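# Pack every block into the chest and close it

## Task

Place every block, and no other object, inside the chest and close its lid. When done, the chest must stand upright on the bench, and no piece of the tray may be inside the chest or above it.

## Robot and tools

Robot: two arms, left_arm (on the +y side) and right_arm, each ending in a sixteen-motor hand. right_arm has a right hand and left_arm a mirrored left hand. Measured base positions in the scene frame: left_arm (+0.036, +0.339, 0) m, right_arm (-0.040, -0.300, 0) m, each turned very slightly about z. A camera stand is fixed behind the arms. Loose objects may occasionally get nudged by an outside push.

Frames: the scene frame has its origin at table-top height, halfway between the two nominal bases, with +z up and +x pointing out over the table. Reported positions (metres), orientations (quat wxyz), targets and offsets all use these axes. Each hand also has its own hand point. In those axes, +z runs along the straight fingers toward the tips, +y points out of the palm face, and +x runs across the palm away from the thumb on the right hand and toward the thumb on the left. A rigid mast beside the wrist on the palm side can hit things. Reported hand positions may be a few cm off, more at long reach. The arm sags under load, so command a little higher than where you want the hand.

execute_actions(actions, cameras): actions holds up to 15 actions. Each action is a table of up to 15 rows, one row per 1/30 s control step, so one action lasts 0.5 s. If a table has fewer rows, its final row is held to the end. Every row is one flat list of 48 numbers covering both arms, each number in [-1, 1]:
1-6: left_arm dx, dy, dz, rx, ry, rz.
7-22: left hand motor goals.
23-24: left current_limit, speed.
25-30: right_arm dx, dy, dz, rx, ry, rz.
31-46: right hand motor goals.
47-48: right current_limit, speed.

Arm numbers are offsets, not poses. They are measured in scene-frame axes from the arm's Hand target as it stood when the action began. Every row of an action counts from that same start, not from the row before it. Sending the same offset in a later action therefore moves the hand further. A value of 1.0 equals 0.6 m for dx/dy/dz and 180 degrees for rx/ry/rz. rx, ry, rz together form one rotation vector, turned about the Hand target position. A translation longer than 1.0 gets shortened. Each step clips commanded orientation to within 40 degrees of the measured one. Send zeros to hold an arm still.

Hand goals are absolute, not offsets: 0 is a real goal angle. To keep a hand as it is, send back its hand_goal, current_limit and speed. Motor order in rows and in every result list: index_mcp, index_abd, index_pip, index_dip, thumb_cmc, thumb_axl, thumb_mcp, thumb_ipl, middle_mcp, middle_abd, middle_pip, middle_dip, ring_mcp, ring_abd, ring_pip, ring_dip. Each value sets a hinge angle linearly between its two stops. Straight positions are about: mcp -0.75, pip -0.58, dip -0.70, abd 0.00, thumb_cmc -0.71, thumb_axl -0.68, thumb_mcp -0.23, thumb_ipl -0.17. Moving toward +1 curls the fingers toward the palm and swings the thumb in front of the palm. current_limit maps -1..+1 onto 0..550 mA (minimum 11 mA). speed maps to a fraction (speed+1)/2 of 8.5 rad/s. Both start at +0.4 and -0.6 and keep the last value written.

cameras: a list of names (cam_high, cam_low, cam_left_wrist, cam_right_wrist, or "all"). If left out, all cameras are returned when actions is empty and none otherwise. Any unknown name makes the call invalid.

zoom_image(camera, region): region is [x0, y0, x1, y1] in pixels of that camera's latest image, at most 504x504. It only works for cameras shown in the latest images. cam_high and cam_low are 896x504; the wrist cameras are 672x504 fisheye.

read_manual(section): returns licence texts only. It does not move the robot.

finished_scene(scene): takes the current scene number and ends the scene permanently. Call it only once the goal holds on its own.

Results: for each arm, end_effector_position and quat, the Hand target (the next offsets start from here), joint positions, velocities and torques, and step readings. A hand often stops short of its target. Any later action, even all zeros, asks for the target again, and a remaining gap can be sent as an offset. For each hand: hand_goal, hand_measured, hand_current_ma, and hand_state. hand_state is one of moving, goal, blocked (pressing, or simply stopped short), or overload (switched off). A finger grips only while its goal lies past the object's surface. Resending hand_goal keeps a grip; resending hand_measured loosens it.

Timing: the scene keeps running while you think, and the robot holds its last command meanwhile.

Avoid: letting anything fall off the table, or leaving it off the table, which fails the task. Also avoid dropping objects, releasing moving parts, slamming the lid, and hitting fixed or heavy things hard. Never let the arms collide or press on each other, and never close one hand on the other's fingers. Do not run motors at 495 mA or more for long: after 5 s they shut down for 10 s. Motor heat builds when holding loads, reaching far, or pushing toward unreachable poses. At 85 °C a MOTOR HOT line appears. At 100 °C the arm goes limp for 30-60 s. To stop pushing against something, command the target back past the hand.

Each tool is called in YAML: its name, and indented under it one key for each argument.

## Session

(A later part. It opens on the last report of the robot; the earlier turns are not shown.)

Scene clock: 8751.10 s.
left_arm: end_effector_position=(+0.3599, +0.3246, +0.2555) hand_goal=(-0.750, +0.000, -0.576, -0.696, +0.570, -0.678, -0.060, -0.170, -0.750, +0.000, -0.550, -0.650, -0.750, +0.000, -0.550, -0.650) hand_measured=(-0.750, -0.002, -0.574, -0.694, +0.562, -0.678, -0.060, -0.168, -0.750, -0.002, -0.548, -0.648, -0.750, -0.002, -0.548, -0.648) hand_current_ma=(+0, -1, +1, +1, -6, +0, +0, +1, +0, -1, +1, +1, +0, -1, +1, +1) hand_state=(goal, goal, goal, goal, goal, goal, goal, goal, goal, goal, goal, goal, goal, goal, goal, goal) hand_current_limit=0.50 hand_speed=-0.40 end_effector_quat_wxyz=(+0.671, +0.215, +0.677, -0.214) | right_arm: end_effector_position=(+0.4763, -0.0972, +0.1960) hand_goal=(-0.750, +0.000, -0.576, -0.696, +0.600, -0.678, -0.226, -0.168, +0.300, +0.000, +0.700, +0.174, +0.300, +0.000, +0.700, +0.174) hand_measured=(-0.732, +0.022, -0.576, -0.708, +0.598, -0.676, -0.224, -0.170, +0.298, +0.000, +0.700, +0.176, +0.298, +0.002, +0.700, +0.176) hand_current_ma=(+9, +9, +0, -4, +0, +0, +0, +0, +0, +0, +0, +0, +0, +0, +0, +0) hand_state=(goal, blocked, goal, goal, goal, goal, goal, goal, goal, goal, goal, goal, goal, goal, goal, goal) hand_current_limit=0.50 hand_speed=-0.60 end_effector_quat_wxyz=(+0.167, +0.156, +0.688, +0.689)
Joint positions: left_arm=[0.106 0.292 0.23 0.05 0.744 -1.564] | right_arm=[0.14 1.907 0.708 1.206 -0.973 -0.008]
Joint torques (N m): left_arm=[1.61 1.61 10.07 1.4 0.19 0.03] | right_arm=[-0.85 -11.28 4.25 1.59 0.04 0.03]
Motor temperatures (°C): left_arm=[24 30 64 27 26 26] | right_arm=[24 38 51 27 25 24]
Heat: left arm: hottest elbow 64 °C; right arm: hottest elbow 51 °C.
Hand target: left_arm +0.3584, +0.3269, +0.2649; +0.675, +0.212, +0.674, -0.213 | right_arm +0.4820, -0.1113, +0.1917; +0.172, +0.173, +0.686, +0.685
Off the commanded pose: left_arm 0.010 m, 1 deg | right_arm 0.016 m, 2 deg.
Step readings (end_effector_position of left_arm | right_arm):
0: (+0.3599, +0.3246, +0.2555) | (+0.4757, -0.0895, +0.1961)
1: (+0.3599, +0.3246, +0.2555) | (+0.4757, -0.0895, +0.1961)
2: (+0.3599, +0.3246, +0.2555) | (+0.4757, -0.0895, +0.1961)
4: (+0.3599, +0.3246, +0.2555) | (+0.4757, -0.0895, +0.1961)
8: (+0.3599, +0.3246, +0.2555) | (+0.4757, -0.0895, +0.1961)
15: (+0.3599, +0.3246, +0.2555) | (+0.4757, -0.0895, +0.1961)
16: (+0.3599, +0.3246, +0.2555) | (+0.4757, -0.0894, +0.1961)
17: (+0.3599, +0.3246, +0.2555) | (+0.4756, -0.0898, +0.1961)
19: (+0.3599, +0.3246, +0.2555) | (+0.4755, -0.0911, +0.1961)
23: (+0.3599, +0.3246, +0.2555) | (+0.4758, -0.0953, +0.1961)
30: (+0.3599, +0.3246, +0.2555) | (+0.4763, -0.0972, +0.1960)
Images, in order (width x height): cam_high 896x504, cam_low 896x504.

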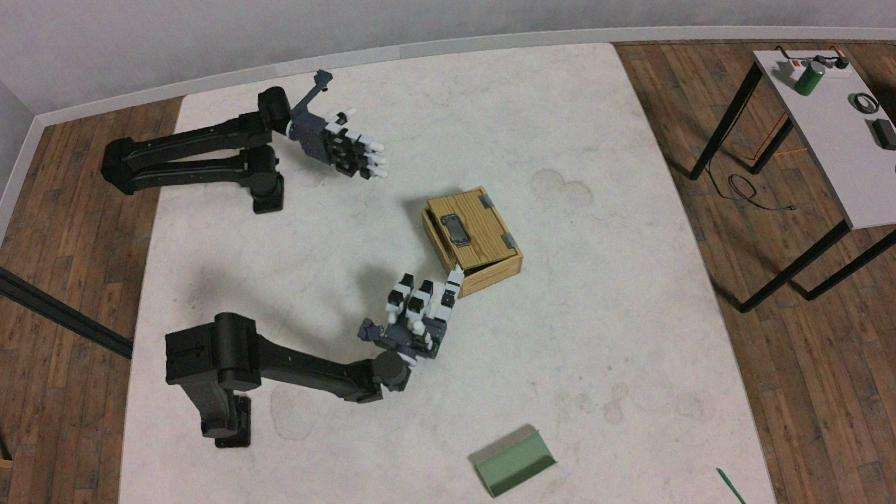

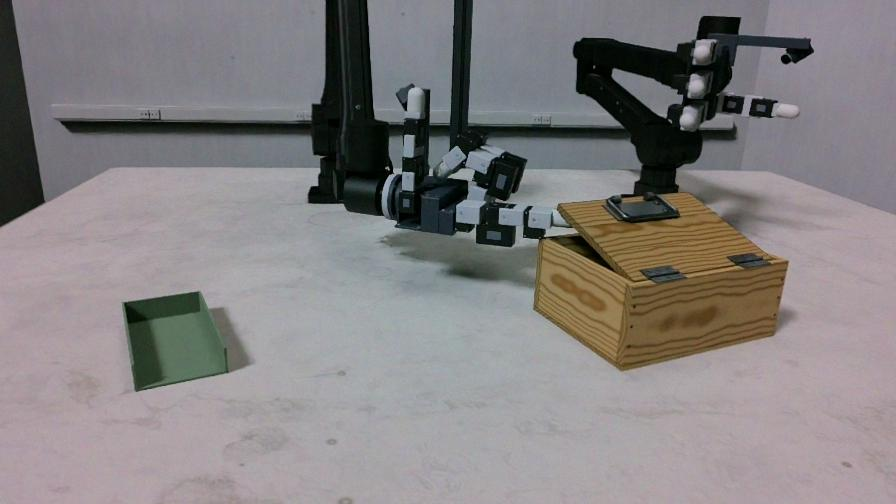

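execute_actions:
  actions:
    - [[0,0,0,0,0,0,-0.75,0,-0.576,-0.696,0.571,-0.678,-0.06,-0.17,-0.75,0,-0.55,-0.65,-0.75,0,-0.55,-0.65,0.5,-0.4,-0.003,-0.008,0,0,0,0,-0.75,0,-0.576,-0.696,0.6,-0.678,-0.226,-0.168,0.3,0,0.7,0.174,0.3,0,0.7,0.174,0.5,-0.6]]
    - [[0,0,0,0,0,0,-0.75,0,-0.576,-0.696,0.571,-0.678,-0.06,-0.17,-0.75,0,-0.55,-0.65,-0.75,0,-0.55,-0.65,0.5,-0.4,0,0,-0.017,0,0,0,-0.75,0,-0.576,-0.696,0.6,-0.678,-0.226,-0.168,0.3,0,0.7,0.174,0.3,0,0.7,0.174,0.5,-0.6]]
  cameras: ["cam_low", "cam_high"]

zoom_image:
  camera: "cam_low"
  region: [470, 180, 650, 300]

zoom_image:
  camera: "cam_high"
  region: [400, 180, 540, 310]

Scene clock: 8771.10 s.
left_arm: end_effector_position=(+0.3599, +0.3246, +0.2555) hand_goal=(-0.750, +0.000, -0.576, -0.696, +0.570, -0.678, -0.060, -0.170, -0.750, +0.000, -0.550, -0.650, -0.750, +0.000, -0.550, -0.650) hand_measured=(-0.750, -0.002, -0.574, -0.694, +0.562, -0.678, -0.060, -0.168, -0.750, -0.002, -0.548, -0.648, -0.750, -0.002, -0.548, -0.648) hand_current_ma=(+0, -1, +1, +1, -6, +0, +0, +1, +0, -1, +1, +1, +0, -1, +1, +1) hand_state=(goal, goal, goal, goal, goal, goal, goal, goal, goal, goal, goal, goal, goal, goal, goal, goal) hand_current_limit=0.50 hand_speed=-0.40 end_effector_quat_wxyz=(+0.671, +0.215, +0.677, -0.214) | right_arm: end_effector_position=(+0.4748, -0.1020, +0.1935) hand_goal=(-0.750, +0.000, -0.576, -0.696, +0.600, -0.678, -0.226, -0.168, +0.300, +0.000, +0.700, +0.174, +0.300, +0.000, +0.700, +0.174) hand_measured=(-0.732, +0.022, -0.568, -0.708, +0.598, -0.676, -0.224, -0.170, +0.298, +0.000, +0.700, +0.176, +0.298, +0.002, +0.700, +0.176) hand_current_ma=(+10, +9, +2, -4, +0, +0, +0, +0, +0, +0, +0, +0, +0, +0, +0, +0) hand_state=(goal, blocked, goal, goal, goal, goal, goal, goal, goal, goal, goal, goal, goal, goal, goal, goal) hand_current_limit=0.50 hand_speed=-0.60 end_effector_quat_wxyz=(+0.170, +0.153, +0.687, +0.690)
Joint positions: left_arm=[0.106 0.292 0.23 0.05 0.744 -1.564] | right_arm=[0.129 1.919 0.705 1.231 -0.983 -0.008]
Joint torques (N m): left_arm=[1.55 1.55 10.06 1.43 0.18 0.03] | right_arm=[-0.79 -9.93 3.99 1.84 0.02 0.03]
Motor temperatures (°C): left_arm=[24 30 64 27 26 26] | right_arm=[24 39 50 27 25 24]
Heat: left arm: hottest elbow 64 °C; right arm: hottest elbow 50 °C.
Hand target: left_arm +0.3584, +0.3269, +0.2649; +0.675, +0.212, +0.674, -0.213 | right_arm +0.4803, -0.1162, +0.1815; +0.172, +0.173, +0.686, +0.685
Off the commanded pose: left_arm 0.010 m, 1 deg | right_arm 0.019 m, 2 deg.
Step readings (end_effector_position of left_arm | right_arm):
0: (+0.3599, +0.3246, +0.2555) | (+0.4763, -0.0972, +0.1960)
1: (+0.3599, +0.3246, +0.2555) | (+0.4763, -0.0972, +0.1960)
2: (+0.3599, +0.3246, +0.2555) | (+0.4762, -0.0973, +0.1960)
4: (+0.3599, +0.3246, +0.2555) | (+0.4762, -0.0980, +0.1960)
8: (+0.3599, +0.3246, +0.2555) | (+0.4761, -0.1008, +0.1953)
15: (+0.3599, +0.3246, +0.2555) | (+0.4760, -0.1013, +0.1950)
16: (+0.3599, +0.3246, +0.2555) | (+0.4760, -0.1013, +0.1950)
17: (+0.3599, +0.3246, +0.2555) | (+0.4760, -0.1013, +0.1952)
19: (+0.3599, +0.3246, +0.2555) | (+0.4758, -0.1015, +0.1953)
23: (+0.3599, +0.3246, +0.2555) | (+0.4752, -0.1018, +0.1940)
30: (+0.3599, +0.3246, +0.2555) | (+0.4749, -0.1020, +0.1936)
Images, in order (width x height): cam_high 896x504, cam_low 896x504.

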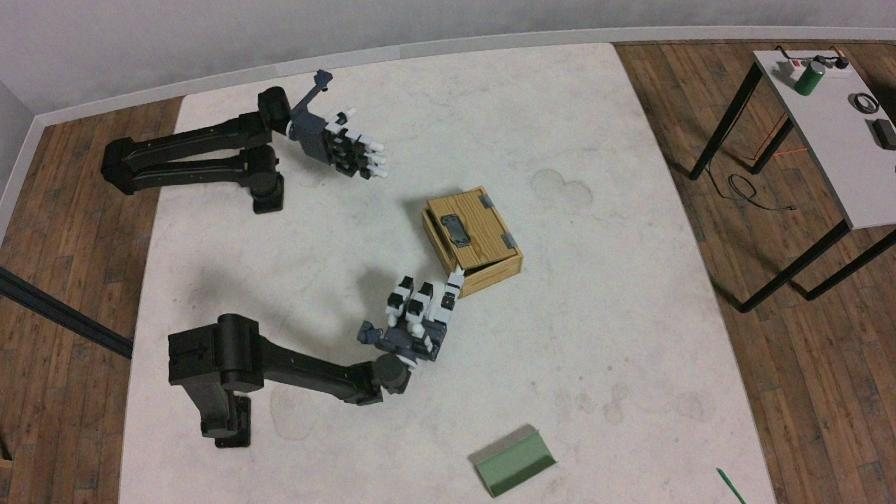

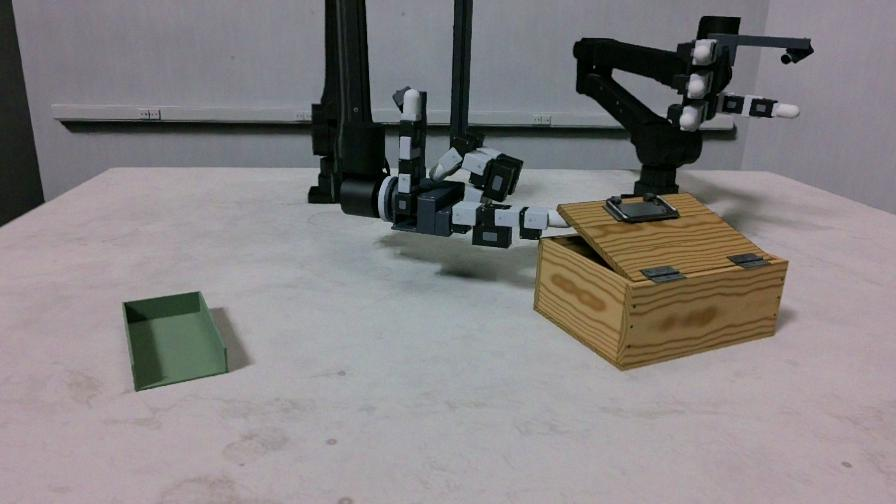

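Scaled by 2.800.

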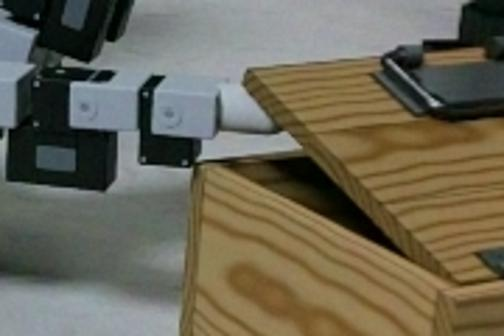

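Scaled by 3.600.

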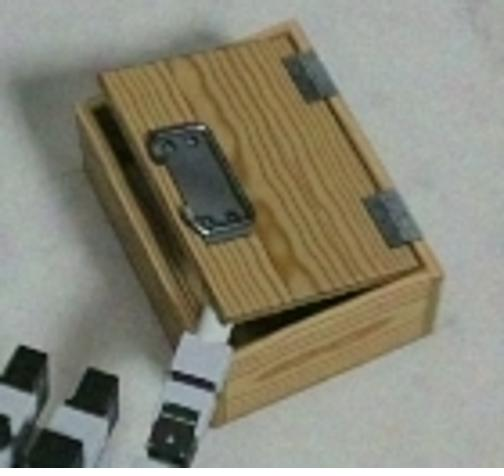

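execute_actions:
  actions:
    - [[0,0,0,0,0,0,-0.75,0,-0.576,-0.696,0.571,-0.678,-0.06,-0.17,-0.75,0,-0.55,-0.65,-0.75,0,-0.55,-0.65,0.5,-0.4,-0.002,-0.006,0,0,0,0,-0.75,0,-0.576,-0.696,0.6,-0.678,-0.226,-0.168,0.3,0,0.7,0.174,0.3,0,0.7,0.174,0.5,-0.6]]
    - [[0,0,0,0,0,0,-0.75,0,-0.576,-0.696,0.571,-0.678,-0.06,-0.17,-0.75,0,-0.55,-0.65,-0.75,0,-0.55,-0.65,0.5,-0.4,0.002,0,-0.017,0,0,0,-0.75,0,-0.576,-0.696,0.6,-0.678,-0.226,-0.168,0.3,0,0.7,0.174,0.3,0,0.7,0.174,0.5,-0.6]]
  cameras: ["cam_low", "cam_high"]

zoom_image:
  camera: "cam_low"
  region: [470, 180, 650, 300]

zoom_image:
  camera: "cam_high"
  region: [400, 180, 540, 310]

Scene clock: 8801.33 s.
left_arm: end_effector_position=(+0.3599, +0.3246, +0.2555) hand_goal=(-0.750, +0.000, -0.576, -0.696, +0.570, -0.678, -0.060, -0.170, -0.750, +0.000, -0.550, -0.650, -0.750, +0.000, -0.550, -0.650) hand_measured=(-0.750, -0.002, -0.574, -0.694, +0.562, -0.678, -0.060, -0.168, -0.750, -0.002, -0.548, -0.648, -0.750, -0.002, -0.548, -0.648) hand_current_ma=(+0, -1, +1, +1, -6, +0, +0, +1, +0, -1, +1, +1, +0, -1, +1, +1) hand_state=(goal, goal, goal, goal, goal, goal, goal, goal, goal, goal, goal, goal, goal, goal, goal, goal) hand_current_limit=0.50 hand_speed=-0.40 end_effector_quat_wxyz=(+0.671, +0.215, +0.677, -0.214) | right_arm: end_effector_position=(+0.4737, -0.1084, +0.1795) hand_goal=(-0.750, +0.000, -0.576, -0.696, +0.600, -0.678, -0.226, -0.168, +0.300, +0.000, +0.700, +0.174, +0.300, +0.000, +0.700, +0.174) hand_measured=(-0.728, +0.018, -0.566, -0.698, +0.598, -0.676, -0.224, -0.170, +0.298, +0.000, +0.700, +0.176, +0.298, +0.002, +0.700, +0.176) hand_current_ma=(+13, +6, +3, +0, +0, +0, +0, +0, +0, +0, +0, +0, +0, +0, +0, +0) hand_state=(blocked, goal, goal, goal, goal, goal, goal, goal, goal, goal, goal, goal, goal, goal, goal, goal) hand_current_limit=0.50 hand_speed=-0.60 end_effector_quat_wxyz=(+0.169, +0.160, +0.688, +0.688)
Joint positions: left_arm=[0.106 0.292 0.23 0.05 0.744 -1.564] | right_arm=[0.116 1.952 0.697 1.26 -0.989 -0.008]
Joint torques (N m): left_arm=[1.67 1.61 10.13 1.47 0.18 0.04] | right_arm=[-0.5 -10.11 4.59 1.94 -0.1 0.03]
Motor temperatures (°C): left_arm=[24 30 64 27 26 26] | right_arm=[24 37 48 27 25 24]
Heat: left arm: hottest elbow 64 °C; right arm: hottest elbow 48 °C.
Hand target: left_arm +0.3584, +0.3269, +0.2649; +0.675, +0.212, +0.674, -0.213 | right_arm +0.4802, -0.1196, +0.1713; +0.172, +0.173, +0.686, +0.685
Off the commanded pose: left_arm 0.010 m, 1 deg | right_arm 0.015 m, 2 deg.
Step readings (end_effector_position of left_arm | right_arm):
0: (+0.3599, +0.3246, +0.2555) | (+0.4748, -0.1020, +0.1935)
1: (+0.3599, +0.3246, +0.2555) | (+0.4748, -0.1020, +0.1935)
2: (+0.3599, +0.3246, +0.2555) | (+0.4748, -0.1021, +0.1935)
4: (+0.3599, +0.3246, +0.2555) | (+0.4749, -0.1037, +0.1926)
8: (+0.3599, +0.3246, +0.2555) | (+0.4750, -0.1080, +0.1845)
15: (+0.3599, +0.3246, +0.2555) | (+0.4750, -0.1081, +0.1845)
16: (+0.3599, +0.3246, +0.2555) | (+0.4750, -0.1081, +0.1845)
17: (+0.3599, +0.3246, +0.2555) | (+0.4749, -0.1081, +0.1844)
19: (+0.3599, +0.3246, +0.2555) | (+0.4746, -0.1081, +0.1835)
23: (+0.3599, +0.3246, +0.2555) | (+0.4740, -0.1084, +0.1802)
30: (+0.3599, +0.3246, +0.2555) | (+0.4737, -0.1084, +0.1795)
Images, in order (width x height): cam_high 896x504, cam_low 896x504.

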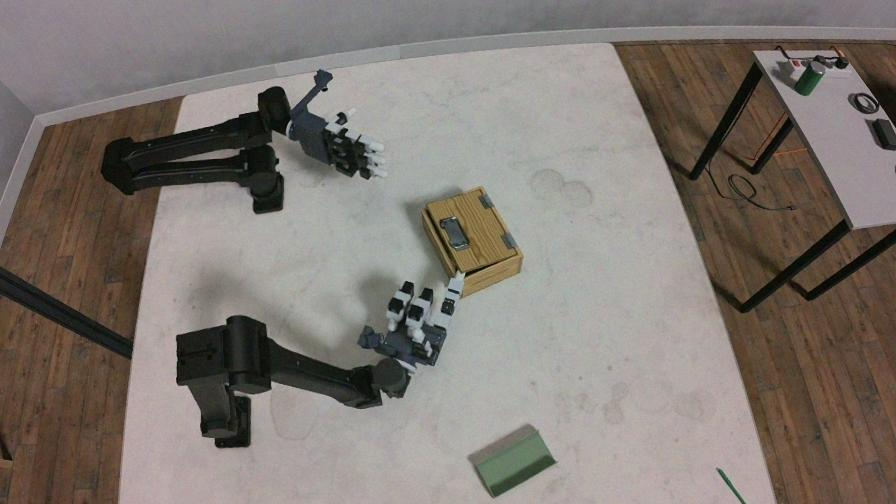

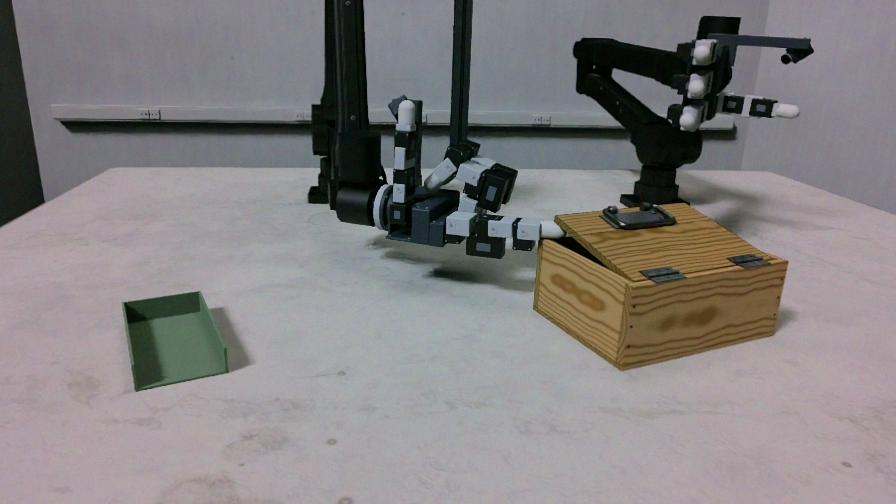

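Scaled by 2.800.

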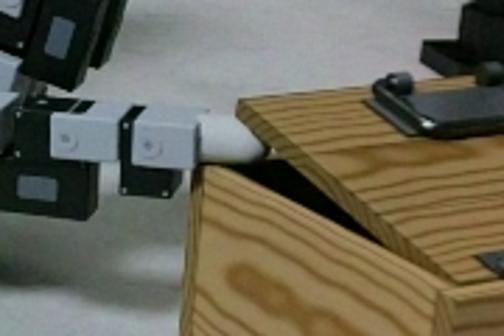

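Scaled by 3.600.

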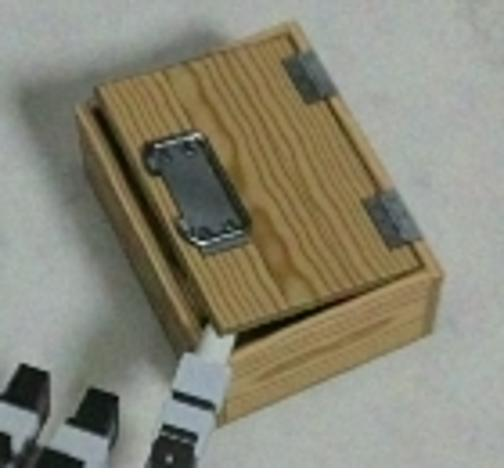

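execute_actions:
  actions:
    - [[0,0,0,0,0,0,-0.75,0,-0.576,-0.696,0.571,-0.678,-0.06,-0.17,-0.75,0,-0.55,-0.65,-0.75,0,-0.55,-0.65,0.5,-0.4,-0.004,-0.015,0.004,0,0,0,-0.75,0,-0.576,-0.696,0.6,-0.678,-0.226,-0.168,0.3,0,0.7,0.174,0.3,0,0.7,0.174,0.5,-0.6]]
  cameras: ["cam_low", "cam_high"]

zoom_image:
  camera: "cam_low"
  region: [470, 180, 650, 300]

Scene clock: 8811.87 s.
left_arm: end_effector_position=(+0.3599, +0.3246, +0.2555) hand_goal=(-0.750, +0.000, -0.576, -0.696, +0.570, -0.678, -0.060, -0.170, -0.750, +0.000, -0.550, -0.650, -0.750, +0.000, -0.550, -0.650) hand_measured=(-0.750, -0.002, -0.574, -0.694, +0.562, -0.678, -0.060, -0.168, -0.750, -0.002, -0.548, -0.648, -0.750, -0.002, -0.548, -0.648) hand_current_ma=(+0, -1, +1, +1, -6, +0, +0, +1, +0, -1, +1, +1, +0, -1, +1, +1) hand_state=(goal, goal, goal, goal, goal, goal, goal, goal, goal, goal, goal, goal, goal, goal, goal, goal) hand_current_limit=0.50 hand_speed=-0.40 end_effector_quat_wxyz=(+0.671, +0.215, +0.677, -0.214) | right_arm: end_effector_position=(+0.4736, -0.1150, +0.1794) hand_goal=(-0.750, +0.000, -0.576, -0.696, +0.600, -0.678, -0.226, -0.168, +0.300, +0.000, +0.700, +0.174, +0.300, +0.000, +0.700, +0.174) hand_measured=(-0.730, +0.016, -0.566, -0.698, +0.598, -0.676, -0.224, -0.170, +0.298, +0.000, +0.700, +0.176, +0.298, +0.002, +0.700, +0.176) hand_current_ma=(+11, +5, +3, +0, +0, +0, +0, +0, +0, +0, +0, +0, +0, +0, +0, +0) hand_state=(blocked, goal, goal, goal, goal, goal, goal, goal, goal, goal, goal, goal, goal, goal, goal, goal) hand_current_limit=0.50 hand_speed=-0.60 end_effector_quat_wxyz=(+0.167, +0.158, +0.688, +0.688)
Joint positions: left_arm=[0.106 0.292 0.23 0.05 0.744 -1.564] | right_arm=[0.099 1.952 0.697 1.26 -1.012 -0.008]
Joint torques (N m): left_arm=[1.79 1.73 10.09 1.36 0.19 0.02] | right_arm=[-0.79 -10.81 3.77 1.85 -0.02 0.03]
Motor temperatures (°C): left_arm=[24 30 64 27 26 26] | right_arm=[24 37 48 27 25 24]
Heat: left arm: hottest elbow 64 °C; right arm: hottest elbow 48 °C.
Hand target: left_arm +0.3584, +0.3269, +0.2649; +0.675, +0.212, +0.674, -0.213 | right_arm +0.4778, -0.1287, +0.1737; +0.172, +0.173, +0.686, +0.685
Off the commanded pose: left_arm 0.010 m, 1 deg | right_arm 0.015 m, 2 deg.
Step readings (end_effector_position of left_arm | right_arm):
0: (+0.3599, +0.3246, +0.2555) | (+0.4737, -0.1084, +0.1795)
1: (+0.3599, +0.3246, +0.2555) | (+0.4737, -0.1084, +0.1795)
2: (+0.3599, +0.3246, +0.2555) | (+0.4734, -0.1086, +0.1795)
4: (+0.3599, +0.3246, +0.2555) | (+0.4731, -0.1098, +0.1795)
8: (+0.3599, +0.3246, +0.2555) | (+0.4733, -0.1138, +0.1794)
15: (+0.3599, +0.3246, +0.2555) | (+0.4736, -0.1150, +0.1794)
Images, in order (width x height): cam_high 896x504, cam_low 896x504.

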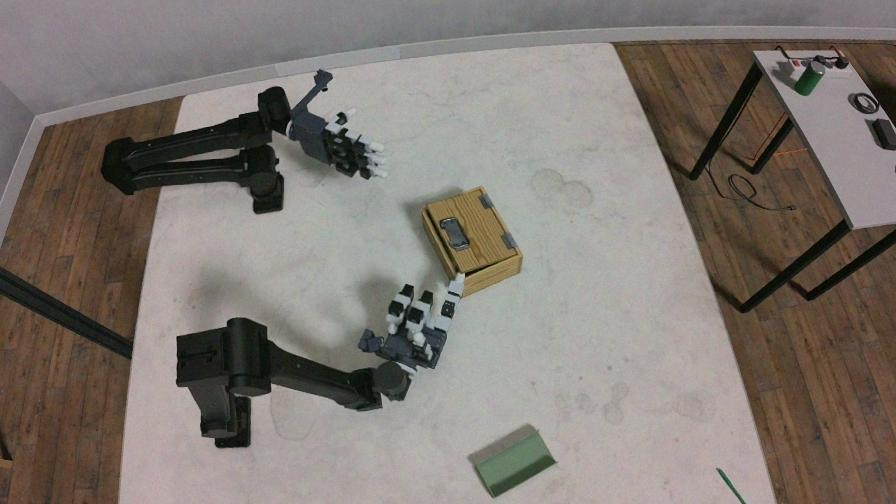

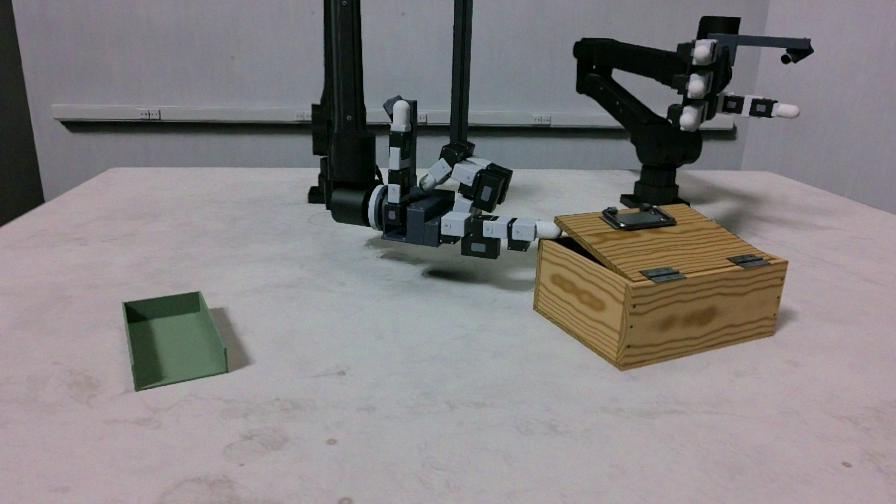

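Scaled by 2.800.

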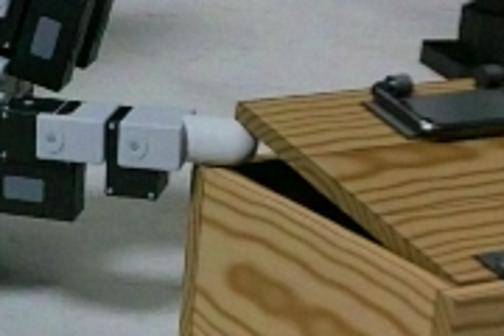

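execute_actions:
  actions:
    - [[0,0,0,0,0,0,-0.75,0,-0.576,-0.696,0.571,-0.678,-0.06,-0.17,-0.75,0,-0.55,-0.65,-0.75,0,-0.55,-0.65,0.5,-0.4,-0.006,-0.015,0,0,0,0,-0.75,0,-0.576,-0.696,0.6,-0.678,-0.226,-0.168,0.3,0,0.7,0.174,0.3,0,0.7,0.174,0.5,-0.6]]
    - [[0,0,0,0,0,0,-0.75,0,-0.576,-0.696,0.571,-0.678,-0.06,-0.17,-0.75,0,-0.55,-0.65,-0.75,0,-0.55,-0.65,0.5,-0.4,-0.006,-0.015,0,0,0,0,-0.75,0,-0.576,-0.696,0.6,-0.678,-0.226,-0.168,0.3,0,0.7,0.174,0.3,0,0.7,0.174,0.5,-0.6]]
  cameras: ["cam_low", "cam_high"]

zoom_image:
  camera: "cam_low"
  region: [470, 180, 650, 300]

Scene clock: 8823.27 s.
left_arm: end_effector_position=(+0.3599, +0.3246, +0.2555) hand_goal=(-0.750, +0.000, -0.576, -0.696, +0.570, -0.678, -0.060, -0.170, -0.750, +0.000, -0.550, -0.650, -0.750, +0.000, -0.550, -0.650) hand_measured=(-0.750, -0.002, -0.574, -0.694, +0.562, -0.678, -0.060, -0.168, -0.750, -0.002, -0.548, -0.648, -0.750, -0.002, -0.548, -0.648) hand_current_ma=(+0, -1, +1, +1, -6, +0, +0, +1, +0, -1, +1, +1, +0, -1, +1, +1) hand_state=(goal, goal, goal, goal, goal, goal, goal, goal, goal, goal, goal, goal, goal, goal, goal, goal) hand_current_limit=0.50 hand_speed=-0.40 end_effector_quat_wxyz=(+0.671, +0.215, +0.677, -0.214) | right_arm: end_effector_position=(+0.4707, -0.1410, +0.1727) hand_goal=(-0.750, +0.000, -0.576, -0.696, +0.600, -0.678, -0.226, -0.168, +0.300, +0.000, +0.700, +0.174, +0.300, +0.000, +0.700, +0.174) hand_measured=(-0.758, -0.004, -0.576, -0.694, +0.598, -0.676, -0.224, -0.170, +0.298, +0.000, +0.700, +0.176, +0.298, +0.002, +0.700, +0.176) hand_current_ma=(-2, +0, +0, +0, +0, +0, +0, +0, +0, +0, +0, +0, +0, +0, +0, +0) hand_state=(goal, goal, goal, goal, goal, goal, goal, goal, goal, goal, goal, goal, goal, goal, goal, goal) hand_current_limit=0.50 hand_speed=-0.60 end_effector_quat_wxyz=(+0.167, +0.172, +0.689, +0.684)
Joint positions: left_arm=[0.106 0.292 0.23 0.05 0.744 -1.564] | right_arm=[0.043 1.952 0.672 1.264 -1.047 -0.008]
Joint torques (N m): left_arm=[1.55 1.79 10.07 1.37 0.17 0.02] | right_arm=[0.44 -11.22 3.82 2.15 -0.31 0.01]
Motor temperatures (°C): left_arm=[24 30 64 27 26 26] | right_arm=[24 37 48 27 25 24]
Heat: left arm: hottest elbow 64 °C; right arm: hottest elbow 48 °C.
Hand target: left_arm +0.3584, +0.3269, +0.2649; +0.675, +0.212, +0.674, -0.213 | right_arm +0.4706, -0.1466, +0.1738; +0.172, +0.173, +0.686, +0.685
Off the commanded pose: left_arm 0.010 m, 1 deg | right_arm 0.006 m, 1 deg.
Step readings (end_effector_position of left_arm | right_arm):
0: (+0.3599, +0.3246, +0.2555) | (+0.4736, -0.1150, +0.1794)
1: (+0.3599, +0.3246, +0.2555) | (+0.4735, -0.1150, +0.1794)
2: (+0.3599, +0.3246, +0.2555) | (+0.4734, -0.1152, +0.1794)
4: (+0.3599, +0.3246, +0.2555) | (+0.4730, -0.1170, +0.1792)
8: (+0.3599, +0.3246, +0.2555) | (+0.4726, -0.1246, +0.1778)
15: (+0.3599, +0.3246, +0.2555) | (+0.4741, -0.1333, +0.1764)
16: (+0.3599, +0.3246, +0.2555) | (+0.4739, -0.1333, +0.1762)
17: (+0.3599, +0.3246, +0.2555) | (+0.4735, -0.1335, +0.1759)
19: (+0.3599, +0.3246, +0.2555) | (+0.4727, -0.1352, +0.1753)
23: (+0.3599, +0.3246, +0.2555) | (+0.4706, -0.1390, +0.1731)
30: (+0.3599, +0.3246, +0.2555) | (+0.4707, -0.1410, +0.1727)
Images, in order (width x height): cam_high 896x504, cam_low 896x504.

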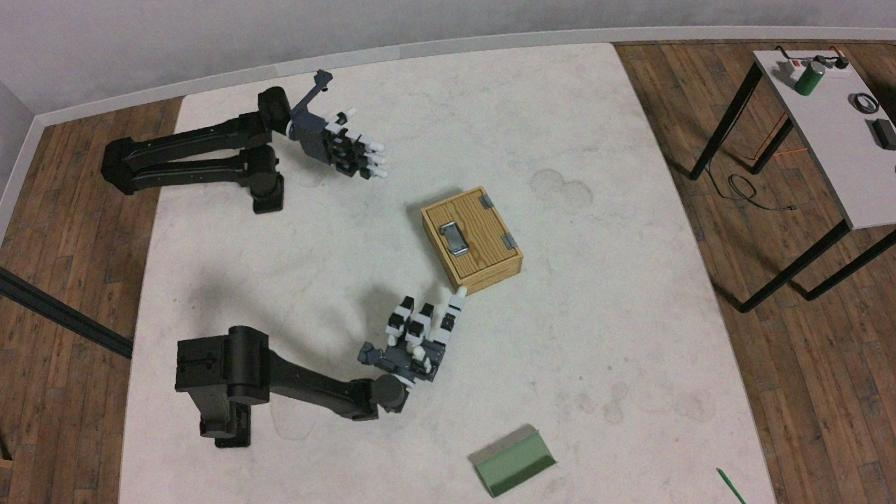

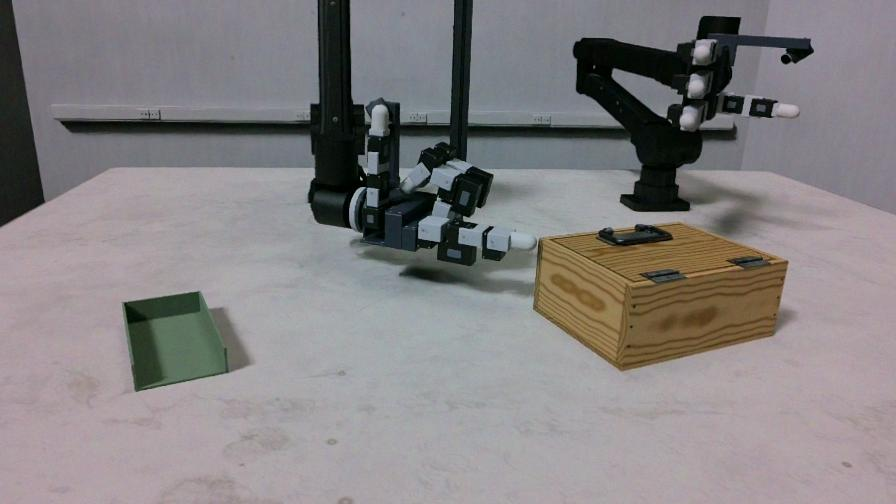

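Scaled by 2.800.

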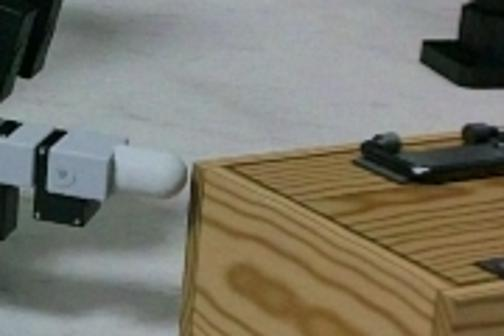

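execute_actions:
  actions:
    - [[0,0,0,0,0,0,-0.75,0,-0.576,-0.696,0.571,-0.678,-0.06,-0.17,-0.75,0,-0.55,-0.65,-0.75,0,-0.55,-0.65,0.5,-0.4,-0.04,-0.08,0.03,0,0,0,-0.75,0,-0.576,-0.696,0.6,-0.678,-0.226,-0.168,0.3,0,0.7,0.174,0.3,0,0.7,0.174,0.5,-0.6]]
  cameras: ["cam_low", "cam_high"]

zoom_image:
  camera: "cam_low"
  region: [500, 200, 800, 380]

zoom_image:
  camera: "cam_high"
  region: [400, 170, 540, 310]

Scene clock: 8833.97 s.
left_arm: end_effector_position=(+0.3599, +0.3246, +0.2555) hand_goal=(-0.750, +0.000, -0.576, -0.696, +0.570, -0.678, -0.060, -0.170, -0.750, +0.000, -0.550, -0.650, -0.750, +0.000, -0.550, -0.650) hand_measured=(-0.750, -0.002, -0.574, -0.694, +0.562, -0.678, -0.060, -0.168, -0.750, -0.002, -0.548, -0.648, -0.750, -0.002, -0.548, -0.648) hand_current_ma=(+0, -1, +1, +1, -6, +0, +0, +1, +0, -1, +1, +1, +0, -1, +1, +1) hand_state=(goal, goal, goal, goal, goal, goal, goal, goal, goal, goal, goal, goal, goal, goal, goal, goal) hand_current_limit=0.50 hand_speed=-0.40 end_effector_quat_wxyz=(+0.671, +0.215, +0.677, -0.214) | right_arm: end_effector_position=(+0.4485, -0.1933, +0.1843) hand_goal=(-0.750, +0.000, -0.576, -0.696, +0.600, -0.678, -0.226, -0.168, +0.300, +0.000, +0.700, +0.174, +0.300, +0.000, +0.700, +0.174) hand_measured=(-0.760, -0.002, -0.576, -0.694, +0.598, -0.676, -0.224, -0.170, +0.298, +0.000, +0.700, +0.176, +0.298, +0.002, +0.700, +0.176) hand_current_ma=(-3, +0, +0, +0, +0, +0, +0, +0, +0, +0, +0, +0, +0, +0, +0, +0) hand_state=(goal, goal, goal, goal, goal, goal, goal, goal, goal, goal, goal, goal, goal, goal, goal, goal) hand_current_limit=0.50 hand_speed=-0.60 end_effector_quat_wxyz=(+0.168, +0.176, +0.688, +0.684)
Joint positions: left_arm=[0.106 0.292 0.23 0.05 0.744 -1.564] | right_arm=[-0.088 1.889 0.605 1.264 -1.17 -0.008]
Joint torques (N m): left_arm=[1.61 1.38 10.09 1.46 0.18 0.03] | right_arm=[1.08 -11.87 3.56 1.48 -0.31 0]
Motor temperatures (°C): left_arm=[24 30 64 27 26 26] | right_arm=[24 37 48 27 25 24]
Heat: left arm: hottest elbow 64 °C; right arm: hottest elbow 48 °C.
Hand target: left_arm +0.3584, +0.3269, +0.2649; +0.675, +0.212, +0.674, -0.213 | right_arm +0.4467, -0.1946, +0.1918; +0.172, +0.173, +0.686, +0.685
Off the commanded pose: left_arm 0.010 m, 1 deg | right_arm 0.008 m, 1 deg.
Step readings (end_effector_position of left_arm | right_arm):
0: (+0.3599, +0.3246, +0.2555) | (+0.4707, -0.1410, +0.1727)
1: (+0.3599, +0.3246, +0.2555) | (+0.4703, -0.1411, +0.1726)
2: (+0.3599, +0.3246, +0.2555) | (+0.4676, -0.1420, +0.1720)
4: (+0.3599, +0.3246, +0.2555) | (+0.4592, -0.1478, +0.1704)
8: (+0.3599, +0.3246, +0.2555) | (+0.4494, -0.1772, +0.1725)
15: (+0.3599, +0.3246, +0.2555) | (+0.4488, -0.1935, +0.1841)
Images, in order (width x height): cam_high 896x504, cam_low 896x504.

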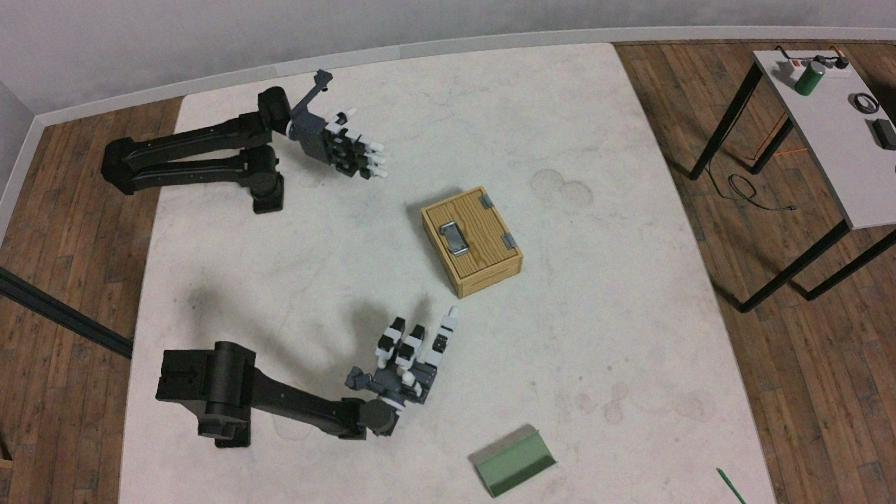

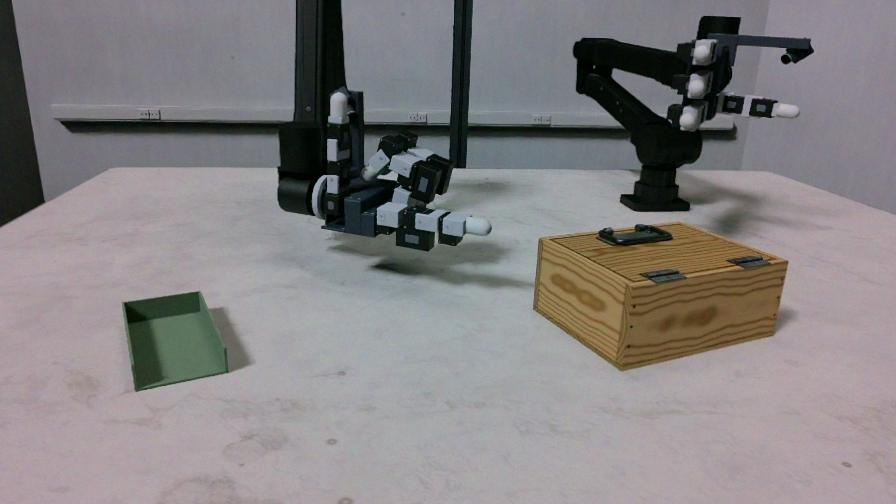

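Scaled by 1.680.

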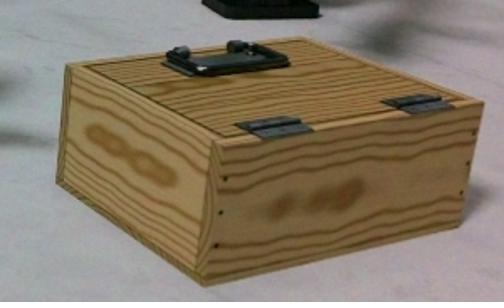

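Scaled by 3.600.

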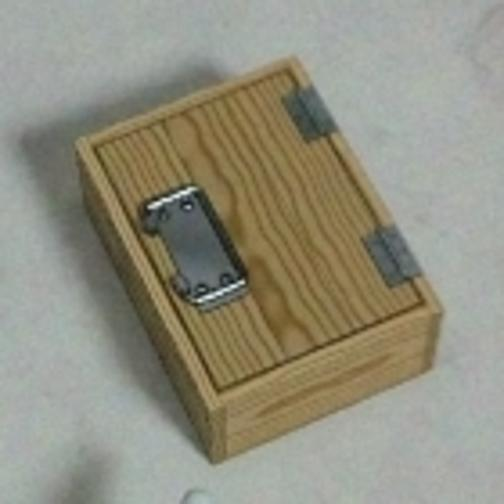

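finished_scene:
  scene: 1

The scene is finished: the task was done.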